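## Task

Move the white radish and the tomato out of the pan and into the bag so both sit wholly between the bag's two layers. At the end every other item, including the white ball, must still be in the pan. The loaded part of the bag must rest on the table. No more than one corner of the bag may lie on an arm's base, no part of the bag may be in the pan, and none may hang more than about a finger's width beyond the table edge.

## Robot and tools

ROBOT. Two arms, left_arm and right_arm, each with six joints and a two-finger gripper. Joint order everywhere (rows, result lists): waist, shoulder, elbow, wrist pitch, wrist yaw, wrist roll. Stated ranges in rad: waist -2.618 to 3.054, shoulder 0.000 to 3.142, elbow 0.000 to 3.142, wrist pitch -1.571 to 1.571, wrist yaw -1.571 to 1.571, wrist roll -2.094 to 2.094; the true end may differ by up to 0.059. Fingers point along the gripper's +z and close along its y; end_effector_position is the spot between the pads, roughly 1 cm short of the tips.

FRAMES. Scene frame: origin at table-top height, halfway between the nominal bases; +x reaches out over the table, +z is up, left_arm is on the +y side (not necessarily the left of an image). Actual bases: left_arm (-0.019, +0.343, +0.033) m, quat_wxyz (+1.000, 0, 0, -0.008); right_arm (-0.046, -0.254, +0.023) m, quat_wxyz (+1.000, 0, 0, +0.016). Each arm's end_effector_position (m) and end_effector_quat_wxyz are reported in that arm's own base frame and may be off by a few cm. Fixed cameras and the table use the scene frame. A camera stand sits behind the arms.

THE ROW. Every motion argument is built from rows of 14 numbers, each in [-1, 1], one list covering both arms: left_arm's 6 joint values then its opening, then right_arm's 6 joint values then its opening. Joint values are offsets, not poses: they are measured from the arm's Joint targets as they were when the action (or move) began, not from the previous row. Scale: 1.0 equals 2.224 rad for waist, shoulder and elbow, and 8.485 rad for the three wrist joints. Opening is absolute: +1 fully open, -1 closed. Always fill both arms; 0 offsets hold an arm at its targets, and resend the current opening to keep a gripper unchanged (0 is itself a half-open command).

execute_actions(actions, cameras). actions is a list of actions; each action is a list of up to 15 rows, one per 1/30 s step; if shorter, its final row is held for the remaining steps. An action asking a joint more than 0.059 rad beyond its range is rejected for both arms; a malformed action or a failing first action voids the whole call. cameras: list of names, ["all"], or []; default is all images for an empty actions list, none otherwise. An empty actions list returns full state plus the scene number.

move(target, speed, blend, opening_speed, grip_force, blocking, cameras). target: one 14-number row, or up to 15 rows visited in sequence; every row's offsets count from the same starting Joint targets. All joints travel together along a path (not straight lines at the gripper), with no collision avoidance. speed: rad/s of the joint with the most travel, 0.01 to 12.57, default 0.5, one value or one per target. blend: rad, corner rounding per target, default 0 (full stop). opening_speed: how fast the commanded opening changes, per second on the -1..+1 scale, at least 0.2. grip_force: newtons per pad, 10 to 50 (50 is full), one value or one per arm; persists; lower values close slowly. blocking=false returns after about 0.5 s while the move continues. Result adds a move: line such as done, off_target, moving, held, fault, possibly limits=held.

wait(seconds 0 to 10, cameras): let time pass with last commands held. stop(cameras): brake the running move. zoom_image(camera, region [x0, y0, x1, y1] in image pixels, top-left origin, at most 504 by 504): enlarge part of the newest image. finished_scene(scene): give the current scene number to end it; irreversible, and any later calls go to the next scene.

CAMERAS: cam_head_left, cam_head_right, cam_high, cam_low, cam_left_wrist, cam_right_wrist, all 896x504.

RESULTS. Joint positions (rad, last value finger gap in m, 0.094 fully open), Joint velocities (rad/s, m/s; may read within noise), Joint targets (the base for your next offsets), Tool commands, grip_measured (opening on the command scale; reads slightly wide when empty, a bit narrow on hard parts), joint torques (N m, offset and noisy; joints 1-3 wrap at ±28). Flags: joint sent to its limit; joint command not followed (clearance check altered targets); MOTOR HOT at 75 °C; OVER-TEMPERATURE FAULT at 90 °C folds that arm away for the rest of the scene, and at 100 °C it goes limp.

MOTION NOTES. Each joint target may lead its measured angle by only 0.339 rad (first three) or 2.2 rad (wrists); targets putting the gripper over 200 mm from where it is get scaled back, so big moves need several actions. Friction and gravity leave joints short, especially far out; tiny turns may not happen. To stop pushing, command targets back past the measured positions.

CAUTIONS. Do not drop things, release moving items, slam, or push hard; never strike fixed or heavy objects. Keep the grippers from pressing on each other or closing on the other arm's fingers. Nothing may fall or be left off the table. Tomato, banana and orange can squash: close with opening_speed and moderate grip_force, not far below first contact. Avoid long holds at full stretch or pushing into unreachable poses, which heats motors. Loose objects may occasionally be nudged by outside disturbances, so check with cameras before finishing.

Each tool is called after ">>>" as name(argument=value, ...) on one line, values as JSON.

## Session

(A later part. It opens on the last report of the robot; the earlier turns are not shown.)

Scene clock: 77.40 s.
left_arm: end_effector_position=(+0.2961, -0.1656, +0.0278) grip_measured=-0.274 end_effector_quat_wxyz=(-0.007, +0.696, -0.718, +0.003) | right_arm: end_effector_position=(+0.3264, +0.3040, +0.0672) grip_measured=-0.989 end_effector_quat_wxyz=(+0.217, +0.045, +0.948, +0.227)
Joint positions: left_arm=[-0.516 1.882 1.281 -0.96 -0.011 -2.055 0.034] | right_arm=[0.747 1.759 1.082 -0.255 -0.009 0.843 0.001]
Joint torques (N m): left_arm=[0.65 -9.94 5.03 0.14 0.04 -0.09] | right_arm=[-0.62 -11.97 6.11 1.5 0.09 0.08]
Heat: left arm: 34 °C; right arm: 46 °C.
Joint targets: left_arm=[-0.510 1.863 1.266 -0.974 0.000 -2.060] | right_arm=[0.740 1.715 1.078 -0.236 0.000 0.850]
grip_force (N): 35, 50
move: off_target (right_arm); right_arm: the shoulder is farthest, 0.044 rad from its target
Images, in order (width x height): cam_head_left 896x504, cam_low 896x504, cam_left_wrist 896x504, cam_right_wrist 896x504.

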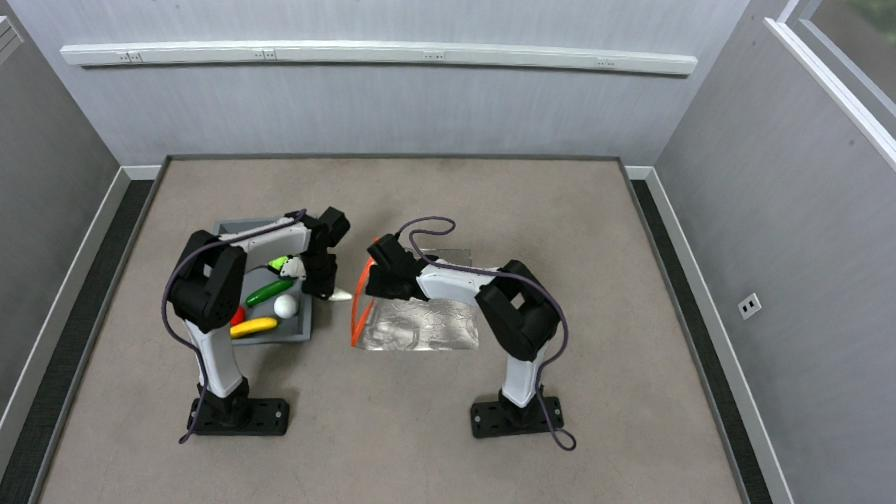

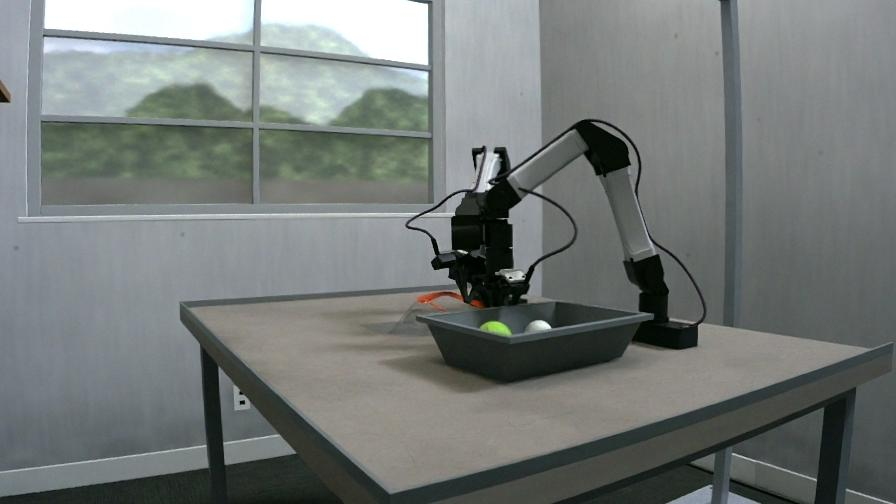

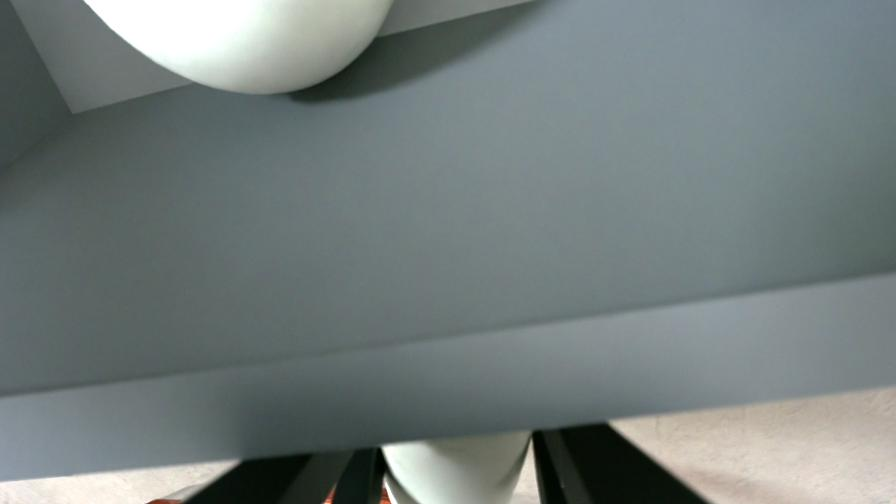

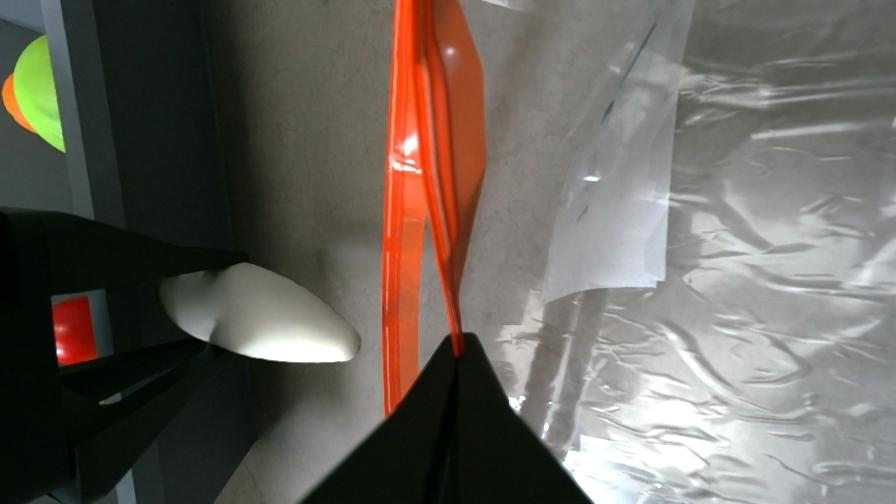

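>>> move(target=[[0,-0.012,0.0274,-0.0103,0,0,-0.28, 0,0,0,0,0,0,-1],[-0.0389,0.0189,0.0683,-0.01295,0,0,-0.28, 0,0,0,0,0,0,-1],[-0.0405,0.0523,0.0106,0.0109,0,0,-0.28, 0,0,0,0,0,0,-1]], speed=[0.3,0.3,0.15], blend=[0.03,0.02,0], cameras=["cam_low","cam_head_left","cam_right_wrist","cam_left_wrist"])

>>> zoom_image(camera="cam_head_left", region=[310, 220, 430, 370])

Scene clock: 81.50 s.
left_arm: end_effector_position=(+0.2943, -0.1985, +0.0064) grip_measured=-0.274 end_effector_quat_wxyz=(+0.006, -0.666, +0.746, -0.007) | right_arm: end_effector_position=(+0.3264, +0.3040, +0.0672) grip_measured=-0.989 end_effector_quat_wxyz=(+0.217, +0.045, +0.948, +0.227)
Joint positions: left_arm=[-0.597 1.962 1.3 -0.892 -0.008 -2.055 0.034] | right_arm=[0.747 1.759 1.082 -0.255 -0.009 0.843 0.001]
Joint torques (N m): left_arm=[0.03 -7.69 5.37 0.47 0.01 -0.08] | right_arm=[-0.61 -11.97 6.11 1.51 0.09 0.09]
Heat: left arm: 34 °C; right arm: 46 °C.
Joint targets: left_arm=[-0.600 1.979 1.290 -0.881 0.000 -2.060] | right_arm=[0.740 1.715 1.078 -0.236 0.000 0.850]
grip_force (N): 35, 50
move: off_target (right_arm); right_arm: the shoulder is farthest, 0.044 rad from its target
Images, in order (width x height): cam_head_left 896x504, cam_low 896x504, cam_left_wrist 896x504, cam_right_wrist 896x504.

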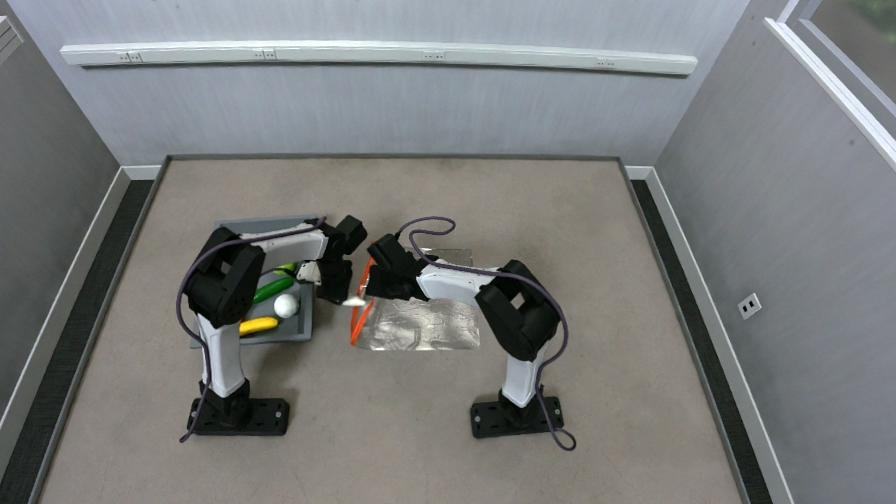

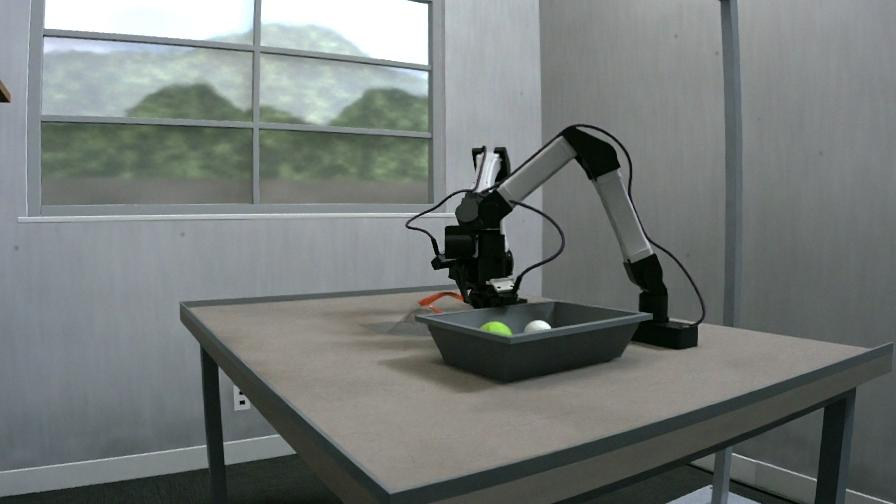

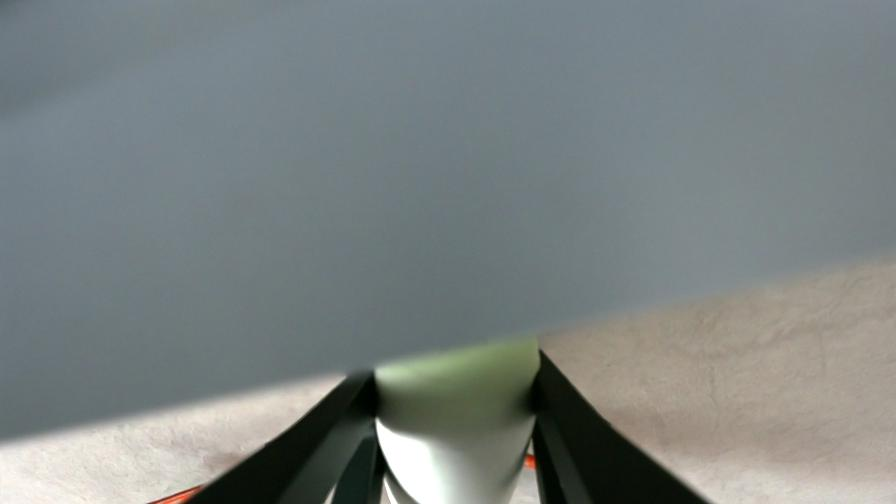

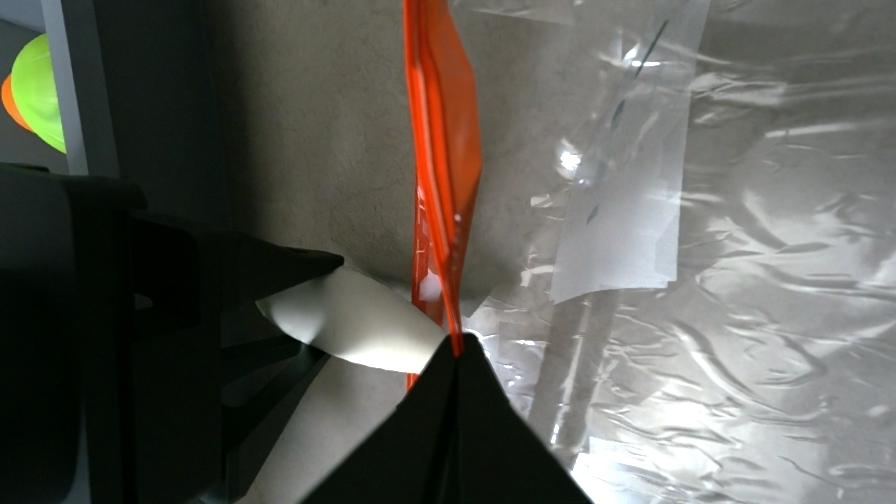

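Scaled by 3.360 from the camera's 896x504 image, which has a finer 1280x720 frame.

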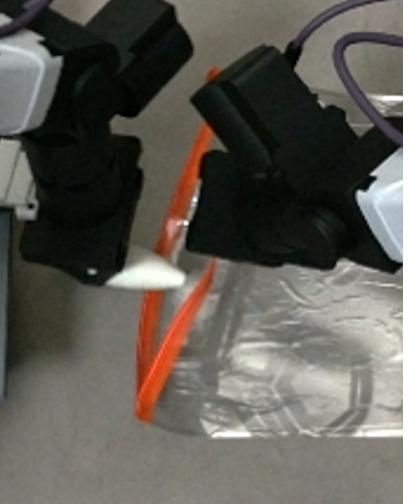

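>>> move(target=[[-0.0205,0.0195,0.0285,-0.0025,0,0,-0.28, 0,0,0,0,0,0,-1],[-0.0205,0.0276,0.019,0.0022,0,0,-0.28, 0,0,0,0,0,0,-1]], speed=[0.15,0.12], blend=[0.01,0], cameras=["cam_head_left","cam_right_wrist","cam_left_wrist"])

>>> zoom_image(camera="cam_head_left", region=[310, 220, 430, 370])

Scene clock: 83.13 s.
left_arm: end_effector_position=(+0.2908, -0.2123, -0.0011) grip_measured=-0.274 end_effector_quat_wxyz=(+0.009, -0.650, +0.760, +0.002) | right_arm: end_effector_position=(+0.3264, +0.3040, +0.0672) grip_measured=-0.989 end_effector_quat_wxyz=(+0.217, +0.045, +0.948, +0.227)
Joint positions: left_arm=[-0.64 2.006 1.332 -0.897 -0.019 -2.056 0.034] | right_arm=[0.747 1.759 1.082 -0.255 -0.009 0.843 0.001]
Joint torques (N m): left_arm=[-0.29 -6.61 6.24 0.66 0.1 -0.09] | right_arm=[-0.59 -11.99 6.13 1.5 0.09 0.09]
Heat: left arm: 34 °C; right arm: 47 °C.
Joint targets: left_arm=[-0.646 2.041 1.332 -0.863 0.000 -2.060] | right_arm=[0.740 1.715 1.078 -0.236 0.000 0.850]
grip_force (N): 35, 50
move: off_target (right_arm); right_arm: the shoulder is farthest, 0.044 rad from its target
Images, in order (width x height): cam_head_left 896x504, cam_left_wrist 896x504, cam_right_wrist 896x504.

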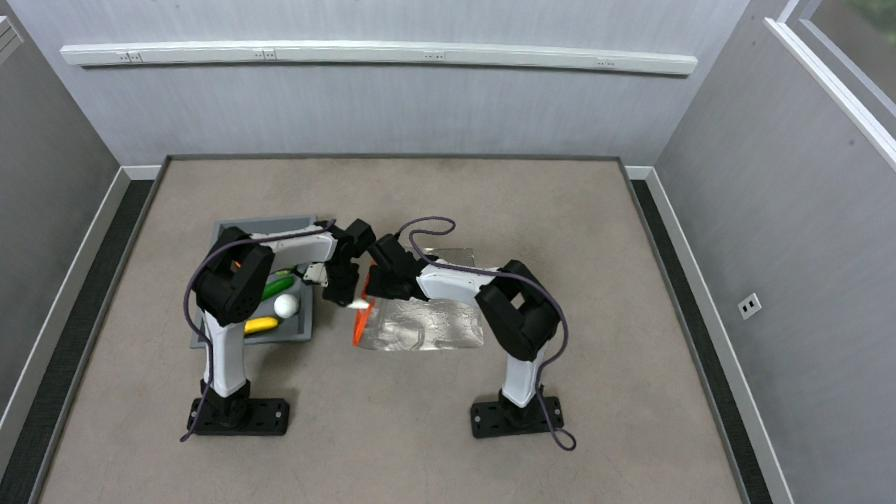

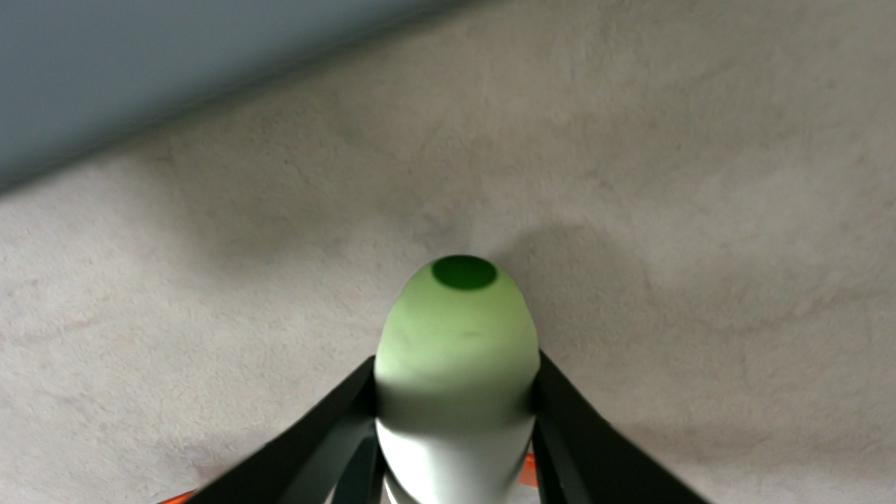

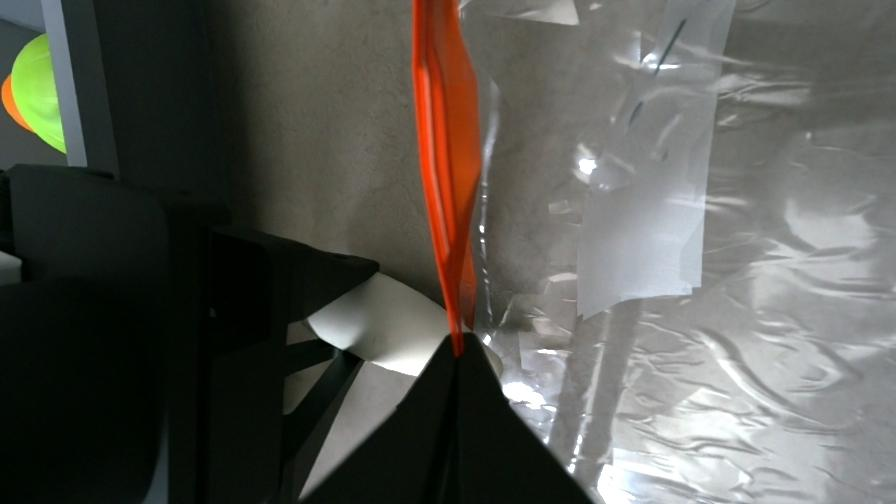

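Scaled by 3.360 from the camera's 896x504 image, which has a finer 1280x720 frame.

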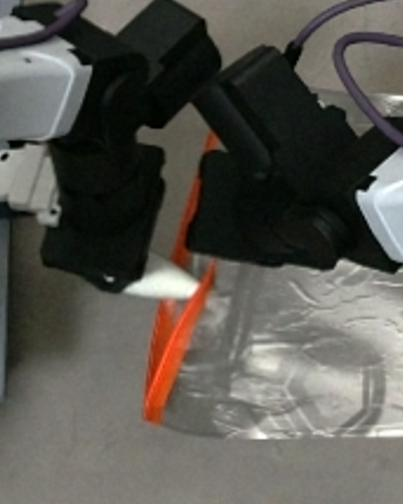

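>>> move(target=[0,0,0,0,0,0,0.05, 0,0,0,0,0,0,-1], opening_speed=0.4, cameras=["cam_head_left","cam_right_wrist","cam_left_wrist"])

>>> zoom_image(camera="cam_head_left", region=[310, 220, 430, 370])

Scene clock: 84.90 s.
left_arm: end_effector_position=(+0.2908, -0.2123, -0.0011) grip_measured=+0.048 end_effector_quat_wxyz=(+0.009, -0.650, +0.760, +0.002) | right_arm: end_effector_position=(+0.3264, +0.3040, +0.0672) grip_measured=-0.989 end_effector_quat_wxyz=(+0.217, +0.045, +0.948, +0.227)
Joint positions: left_arm=[-0.64 2.006 1.332 -0.897 -0.019 -2.056 0.049] | right_arm=[0.747 1.759 1.082 -0.255 -0.009 0.843 0.001]
Joint torques (N m): left_arm=[-0.32 -6.68 6.26 0.67 0.11 -0.08] | right_arm=[-0.59 -11.96 6.13 1.51 0.09 0.09]
Heat: left arm: 34 °C; right arm: 47 °C.
Joint targets: left_arm=[-0.646 2.041 1.332 -0.863 0.000 -2.060] | right_arm=[0.740 1.715 1.078 -0.236 0.000 0.850]
grip_force (N): 35, 50
move: off_target (right_arm); right_arm: the shoulder is farthest, 0.044 rad from its target
Images, in order (width x height): cam_head_left 896x504, cam_left_wrist 896x504, cam_right_wrist 896x504.

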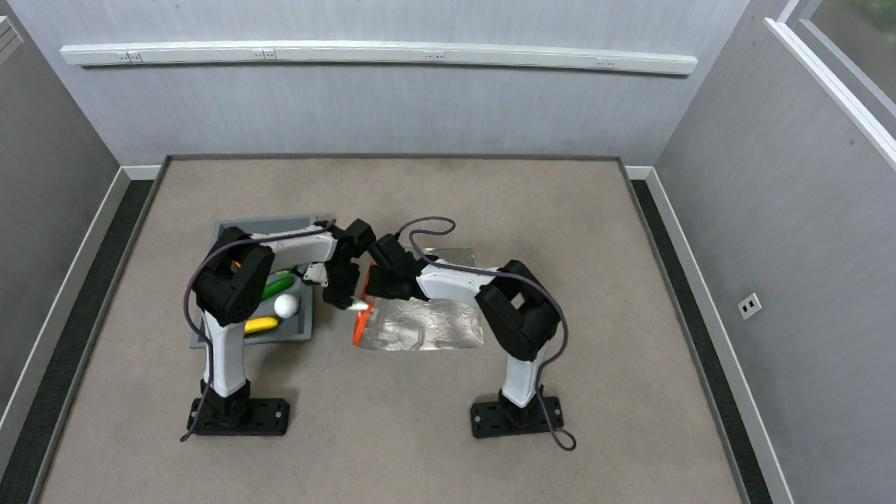

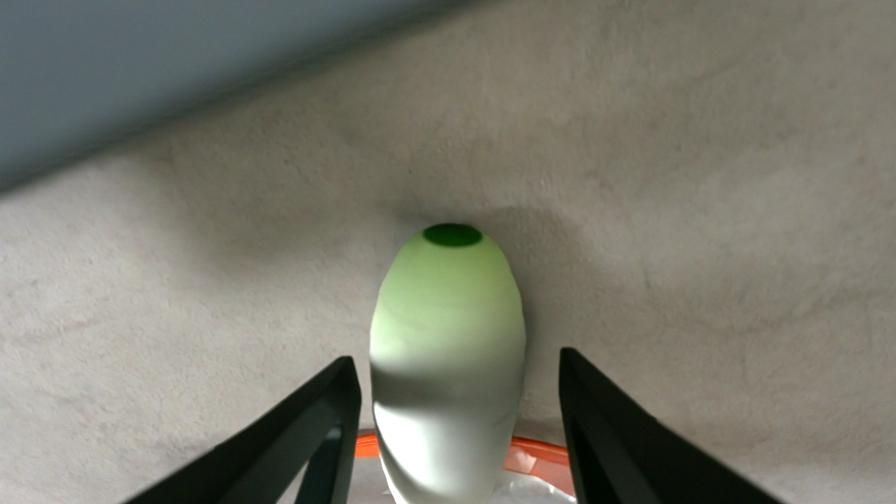

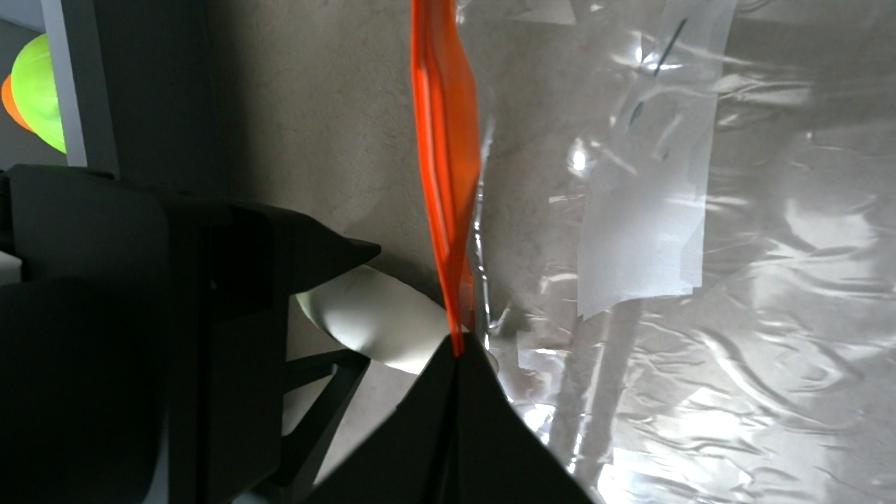

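Scaled by 3.360 from the camera's 896x504 image, which has a finer 1280x720 frame.

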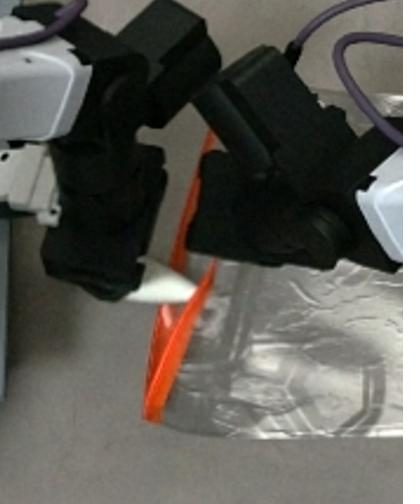

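>>> move(target=[[0,0,0,0,0,0,-0.28, 0,0,0,0,0,0,-1],[0.1141,-0.062,0.017,-0.0206,0,0.0097,-0.28, 0,0,0,0,0,0,-1],[0.1141,-0.062,0.017,-0.0206,0,0.0097,-0.28, 0.0468,0.0582,-0.0196,0.041,0,0.0177,-1]], speed=[0.3,0.3,0.3], cameras=["all"])

>>> zoom_image(camera="cam_low", region=[370, 200, 570, 360])

>>> zoom_image(camera="cam_head_left", region=[310, 220, 430, 370])

>>> zoom_image(camera="cam_high", region=[340, 100, 520, 280])

Scene clock: 91.67 s.
left_arm: end_effector_position=(+0.3176, -0.1328, +0.0307) grip_measured=-0.276 end_effector_quat_wxyz=(+0.004, +0.715, -0.699, -0.012) | right_arm: end_effector_position=(+0.3272, +0.3671, +0.0757) grip_measured=-0.989 end_effector_quat_wxyz=(+0.253, +0.068, +0.905, +0.336)
Joint positions: left_arm=[-0.397 1.927 1.354 -1.023 -0.002 -1.991 0.034] | right_arm=[0.84 1.831 1.038 0.09 -0.009 0.993 0]
Joint torques (N m): left_arm=[0.58 -10.73 8.03 0.07 -0.05 0.07] | right_arm=[0.43 -7.47 6.16 1.81 0.08 0.11]
Heat: left arm: 34 °C; right arm: 47 °C.
Joint targets: left_arm=[-0.392 1.902 1.370 -1.037 0.000 -1.978] | right_arm=[0.844 1.844 1.035 0.112 0.000 1.000]
grip_force (N): 35, 50
move: done

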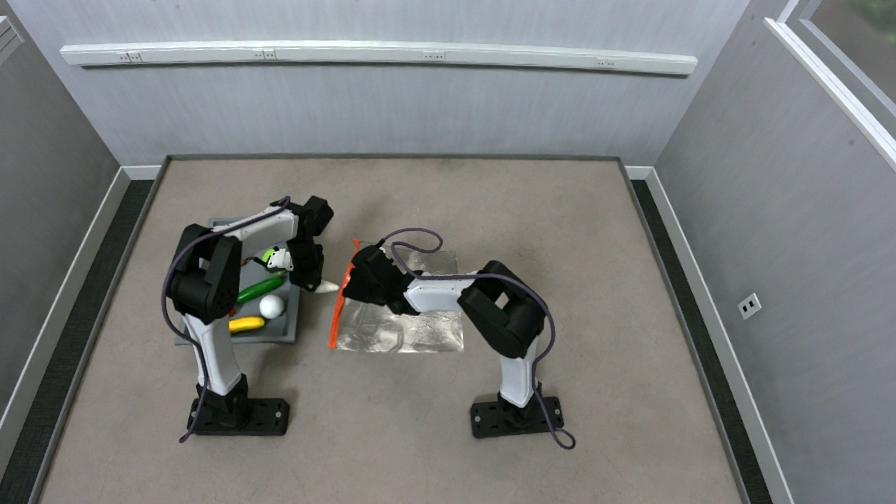

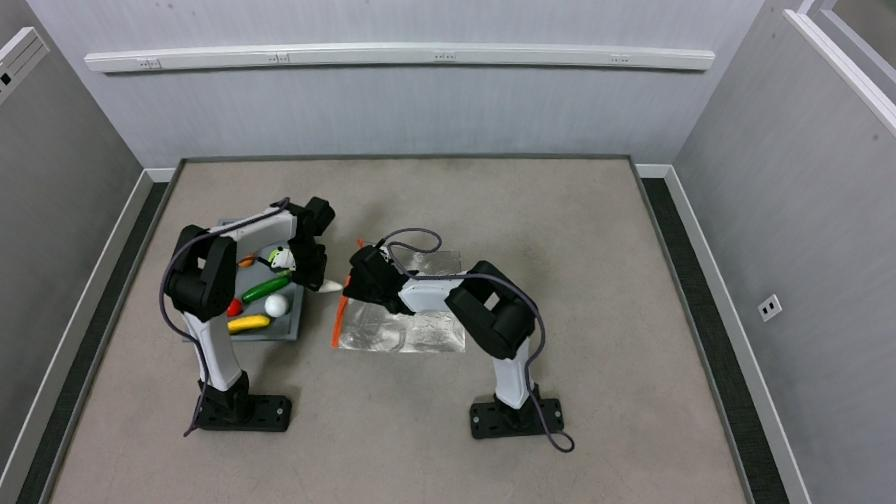

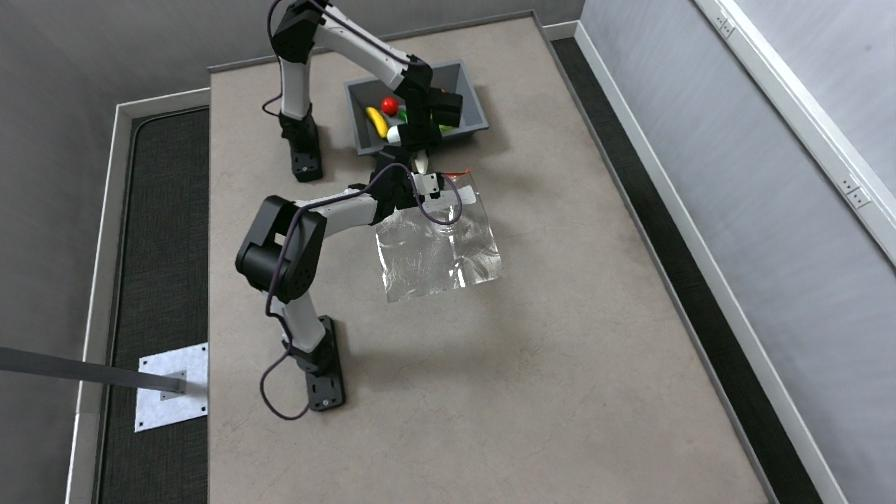

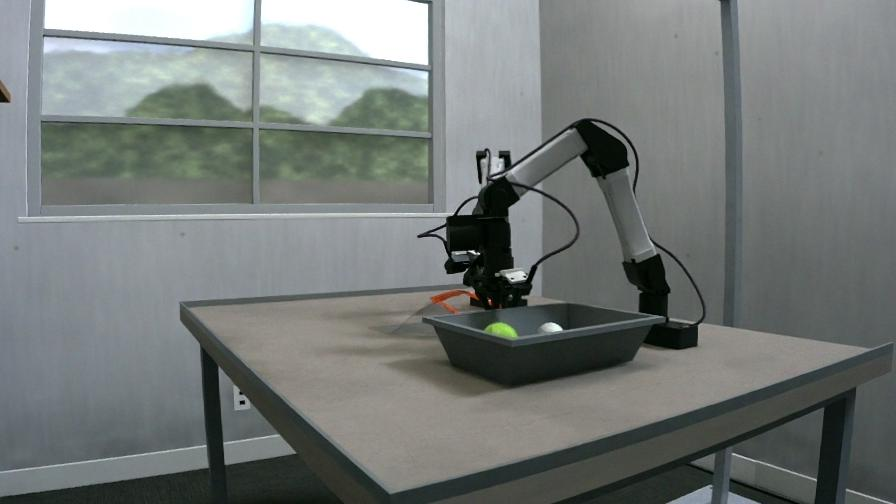

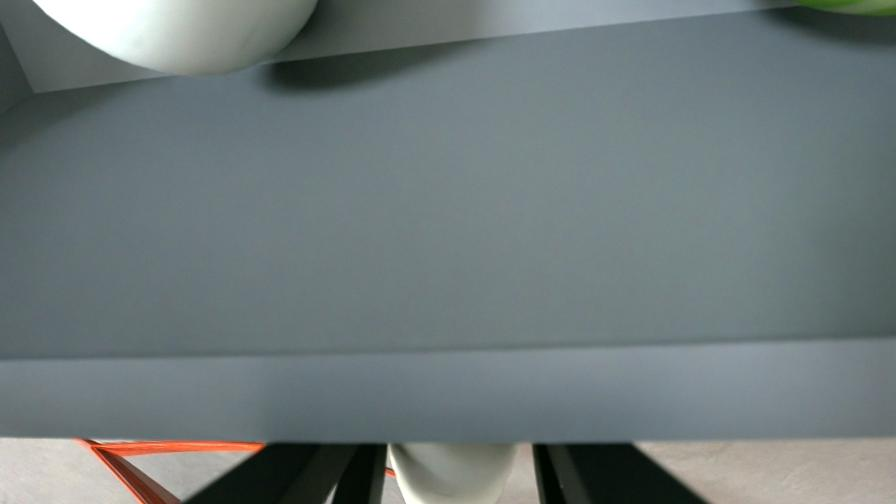

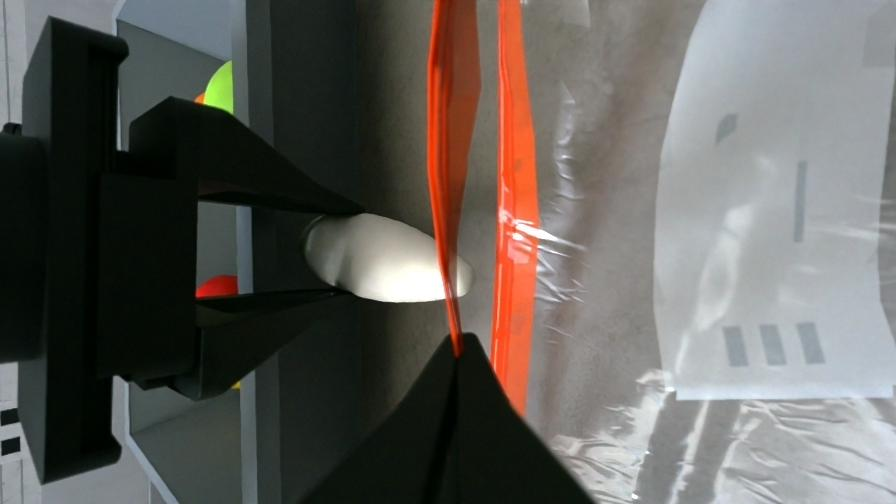

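Scaled by 2.520 from the camera's 896x504 image, which has a finer 1280x720 frame.

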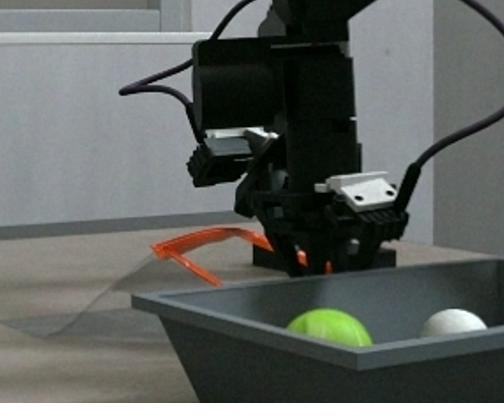

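Scaled by 3.360 from the camera's 896x504 image, which has a finer 1280x720 frame.

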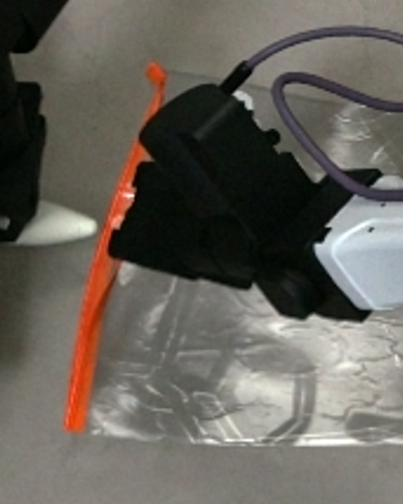

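Scaled by 2.800 from the camera's 896x504 image, which has a finer 1280x720 frame.

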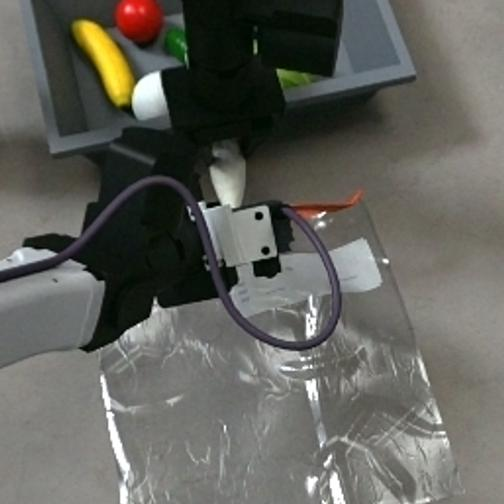

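>>> move(target=[-0.0421,0.0506,-0.0321,0.0215,0,-0.0097,-0.28, 0,0,0,0,0,0,-1], speed=0.2, cameras=["cam_head_left","cam_low","cam_right_wrist","cam_left_wrist"])

>>> zoom_image(camera="cam_head_left", region=[290, 220, 410, 370])

Scene clock: 95.30 s.
left_arm: end_effector_position=(+0.3177, -0.1644, -0.0017) grip_measured=-0.276 end_effector_quat_wxyz=(-0.002, +0.706, -0.708, +0.002) | right_arm: end_effector_position=(+0.3273, +0.3672, +0.0758) grip_measured=-0.989 end_effector_quat_wxyz=(+0.253, +0.068, +0.905, +0.336)
Joint positions: left_arm=[-0.479 1.994 1.311 -0.883 -0.003 -2.047 0.034] | right_arm=[0.84 1.831 1.038 0.091 -0.009 0.994 0]
Joint torques (N m): left_arm=[-0.34 -7.6 4.97 0.61 -0.05 -0.17] | right_arm=[0.46 -7.47 6.19 1.79 0.08 0.07]
Heat: left arm: 35 °C; right arm: 46 °C.
Joint targets: left_arm=[-0.486 2.015 1.298 -0.855 0.000 -2.060] | right_arm=[0.844 1.844 1.035 0.112 0.000 1.000]
grip_force (N): 35, 50
move: done
Images, in order (width x height): cam_head_left 896x504, cam_low 896x504, cam_left_wrist 896x504, cam_right_wrist 896x504.

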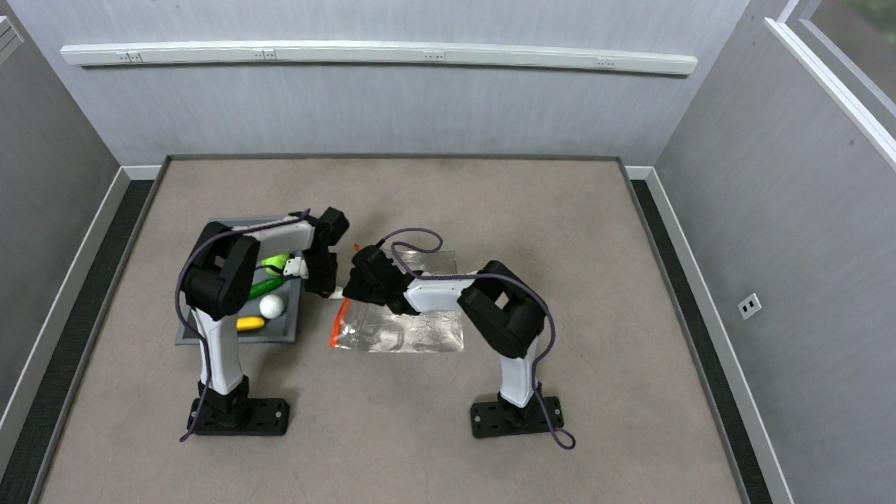

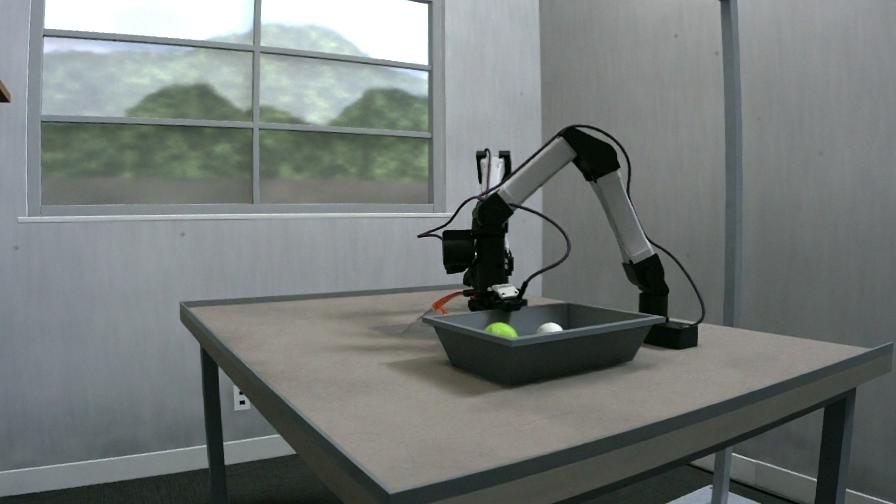

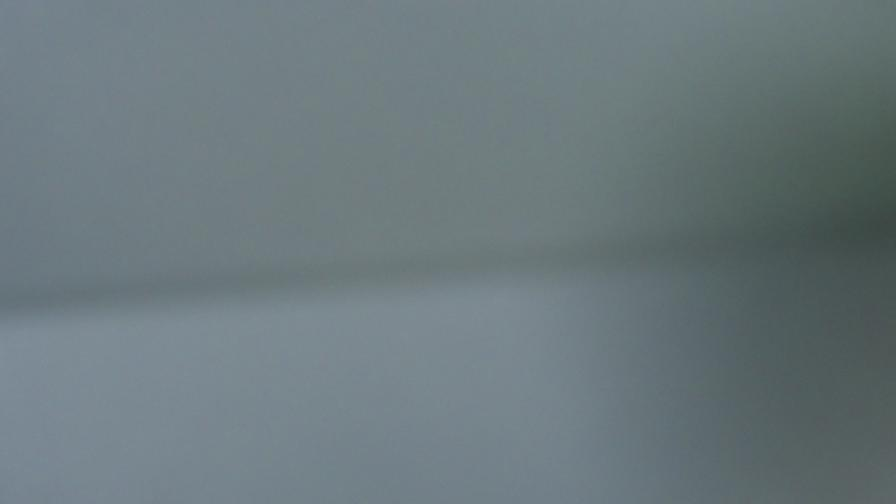

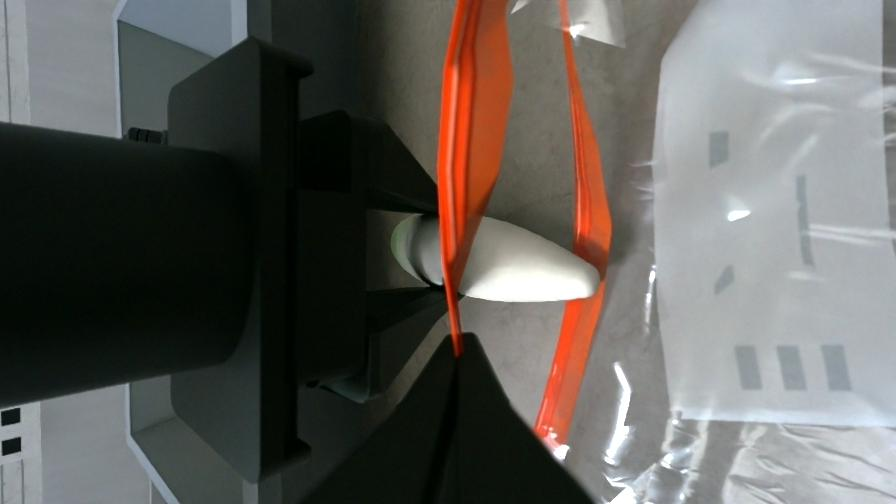

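Scaled by 3.360 from the camera's 896x504 image, which has a finer 1280x720 frame.

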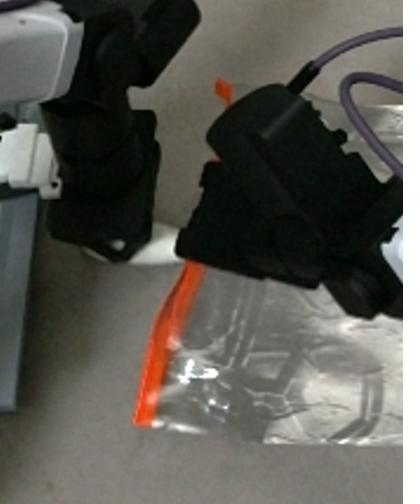

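>>> move(target=[[0.0087,-0.0376,0.0516,-0.0233,0,0,-0.28, 0,0,0,0,0,0,-1],[-0.0067,-0.0265,0.0672,-0.0245,0,0,-0.28, 0,0,0,0,0,0,-1],[-0.0067,0.0038,0.006,-0.0005,0,0,-0.28, 0,0,0,0,0,0,-1]], speed=[0.25,0.2,0.2], blend=[0.01,0,0], cameras=["cam_head_left","cam_right_wrist"])

Scene clock: 99.07 s.
left_arm: end_effector_position=(+0.3173, -0.1715, -0.0016) grip_measured=-0.276 end_effector_quat_wxyz=(-0.002, +0.700, -0.714, +0.003) | right_arm: end_effector_position=(+0.3273, +0.3672, +0.0758) grip_measured=-0.989 end_effector_quat_wxyz=(+0.253, +0.068, +0.905, +0.336)
Joint positions: left_arm=[-0.497 2.003 1.325 -0.887 -0.003 -2.048 0.034] | right_arm=[0.84 1.831 1.038 0.091 -0.009 0.994 0]
Joint torques (N m): left_arm=[-0.09 -7.75 4.97 0.61 -0.05 -0.16] | right_arm=[0.47 -7.47 6.19 1.79 0.08 0.07]
Heat: left arm: 35 °C; right arm: 45 °C.
Joint targets: left_arm=[-0.501 2.024 1.312 -0.859 0.000 -2.060] | right_arm=[0.844 1.844 1.035 0.112 0.000 1.000]
grip_force (N): 35, 50
move: done
Images, in order (width x height): cam_head_left 896x504, cam_right_wrist 896x504.

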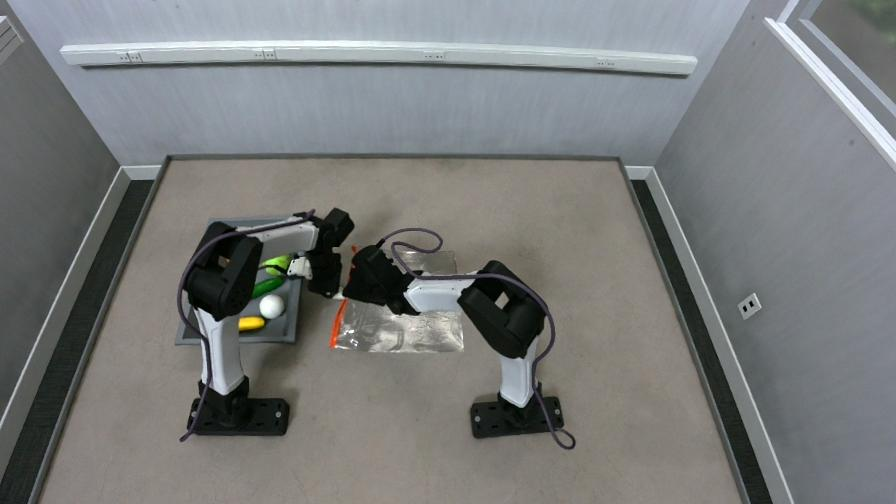

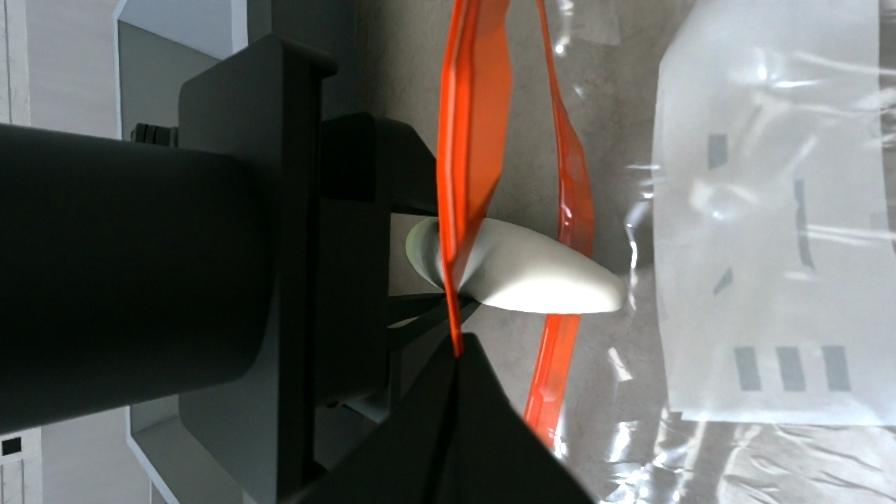

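>>> move(target=[[0,0,0,0,0,0,0.08, 0,0,0,0,0,0,-1],[0.0194,-0.0098,-0.0149,0.0013,0,0.0051,0.08, 0,0,0,0,0,0,-1],[0.0194,-0.0098,-0.0149,0.0013,0,0.0051,-0.4, 0,0,0,0,0,0,-1]], speed=[0.2,0.15,0.2], opening_speed=0.6, cameras=["cam_right_wrist","cam_left_wrist"])

Scene clock: 110.87 s.
left_arm: end_effector_position=(+0.3179, -0.1585, -0.0089) grip_measured=-0.347 end_effector_quat_wxyz=(-0.001, +0.706, -0.708, -0.001) | right_arm: end_effector_position=(+0.3273, +0.3672, +0.0758) grip_measured=-0.989 end_effector_quat_wxyz=(+0.253, +0.068, +0.905, +0.336)
Joint positions: left_arm=[-0.464 2.003 1.293 -0.862 -0.003 -2.033 0.031] | right_arm=[0.84 1.831 1.038 0.091 -0.009 0.994 0]
Joint torques (N m): left_arm=[0.7 -9.28 4.72 0.45 -0.04 0.1] | right_arm=[0.47 -7.49 6.16 1.79 0.09 0.07]
Heat: left arm: 33 °C; right arm: 42 °C.
Joint targets: left_arm=[-0.458 2.002 1.279 -0.848 0.000 -2.017] | right_arm=[0.844 1.844 1.035 0.112 0.000 1.000]
grip_force (N): 35, 50
move: done
Images, in order (width x height): cam_left_wrist 896x504, cam_right_wrist 896x504.

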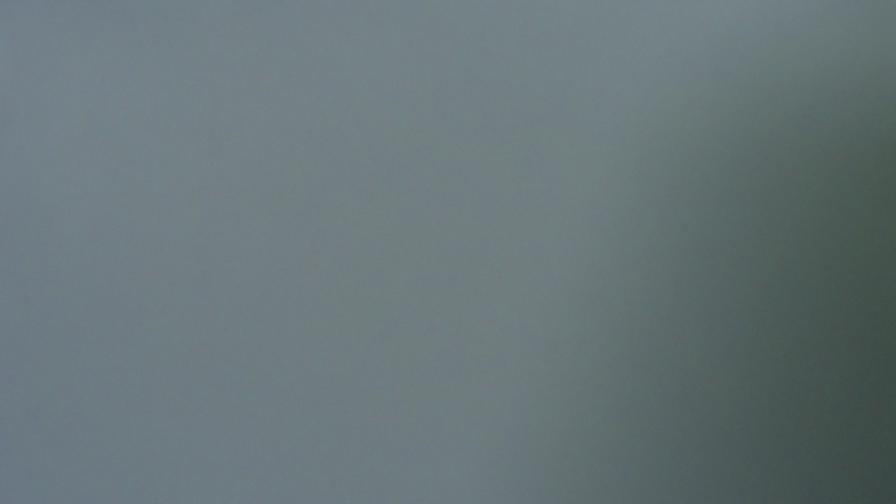

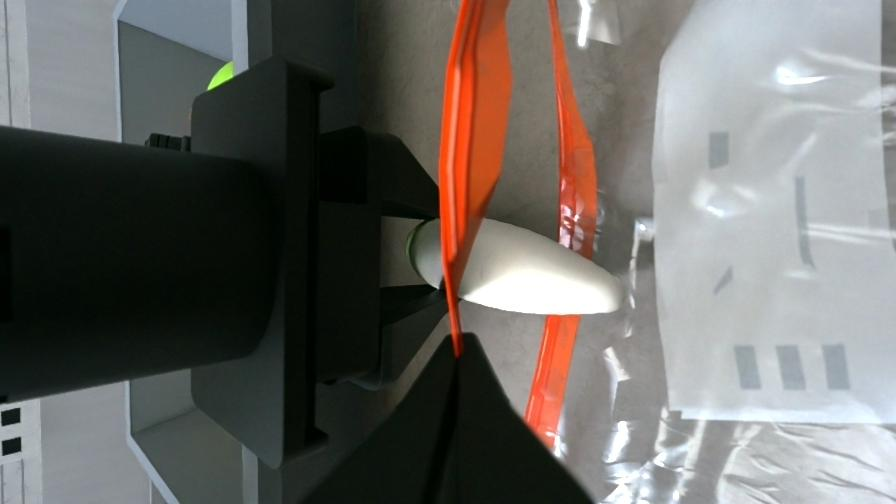

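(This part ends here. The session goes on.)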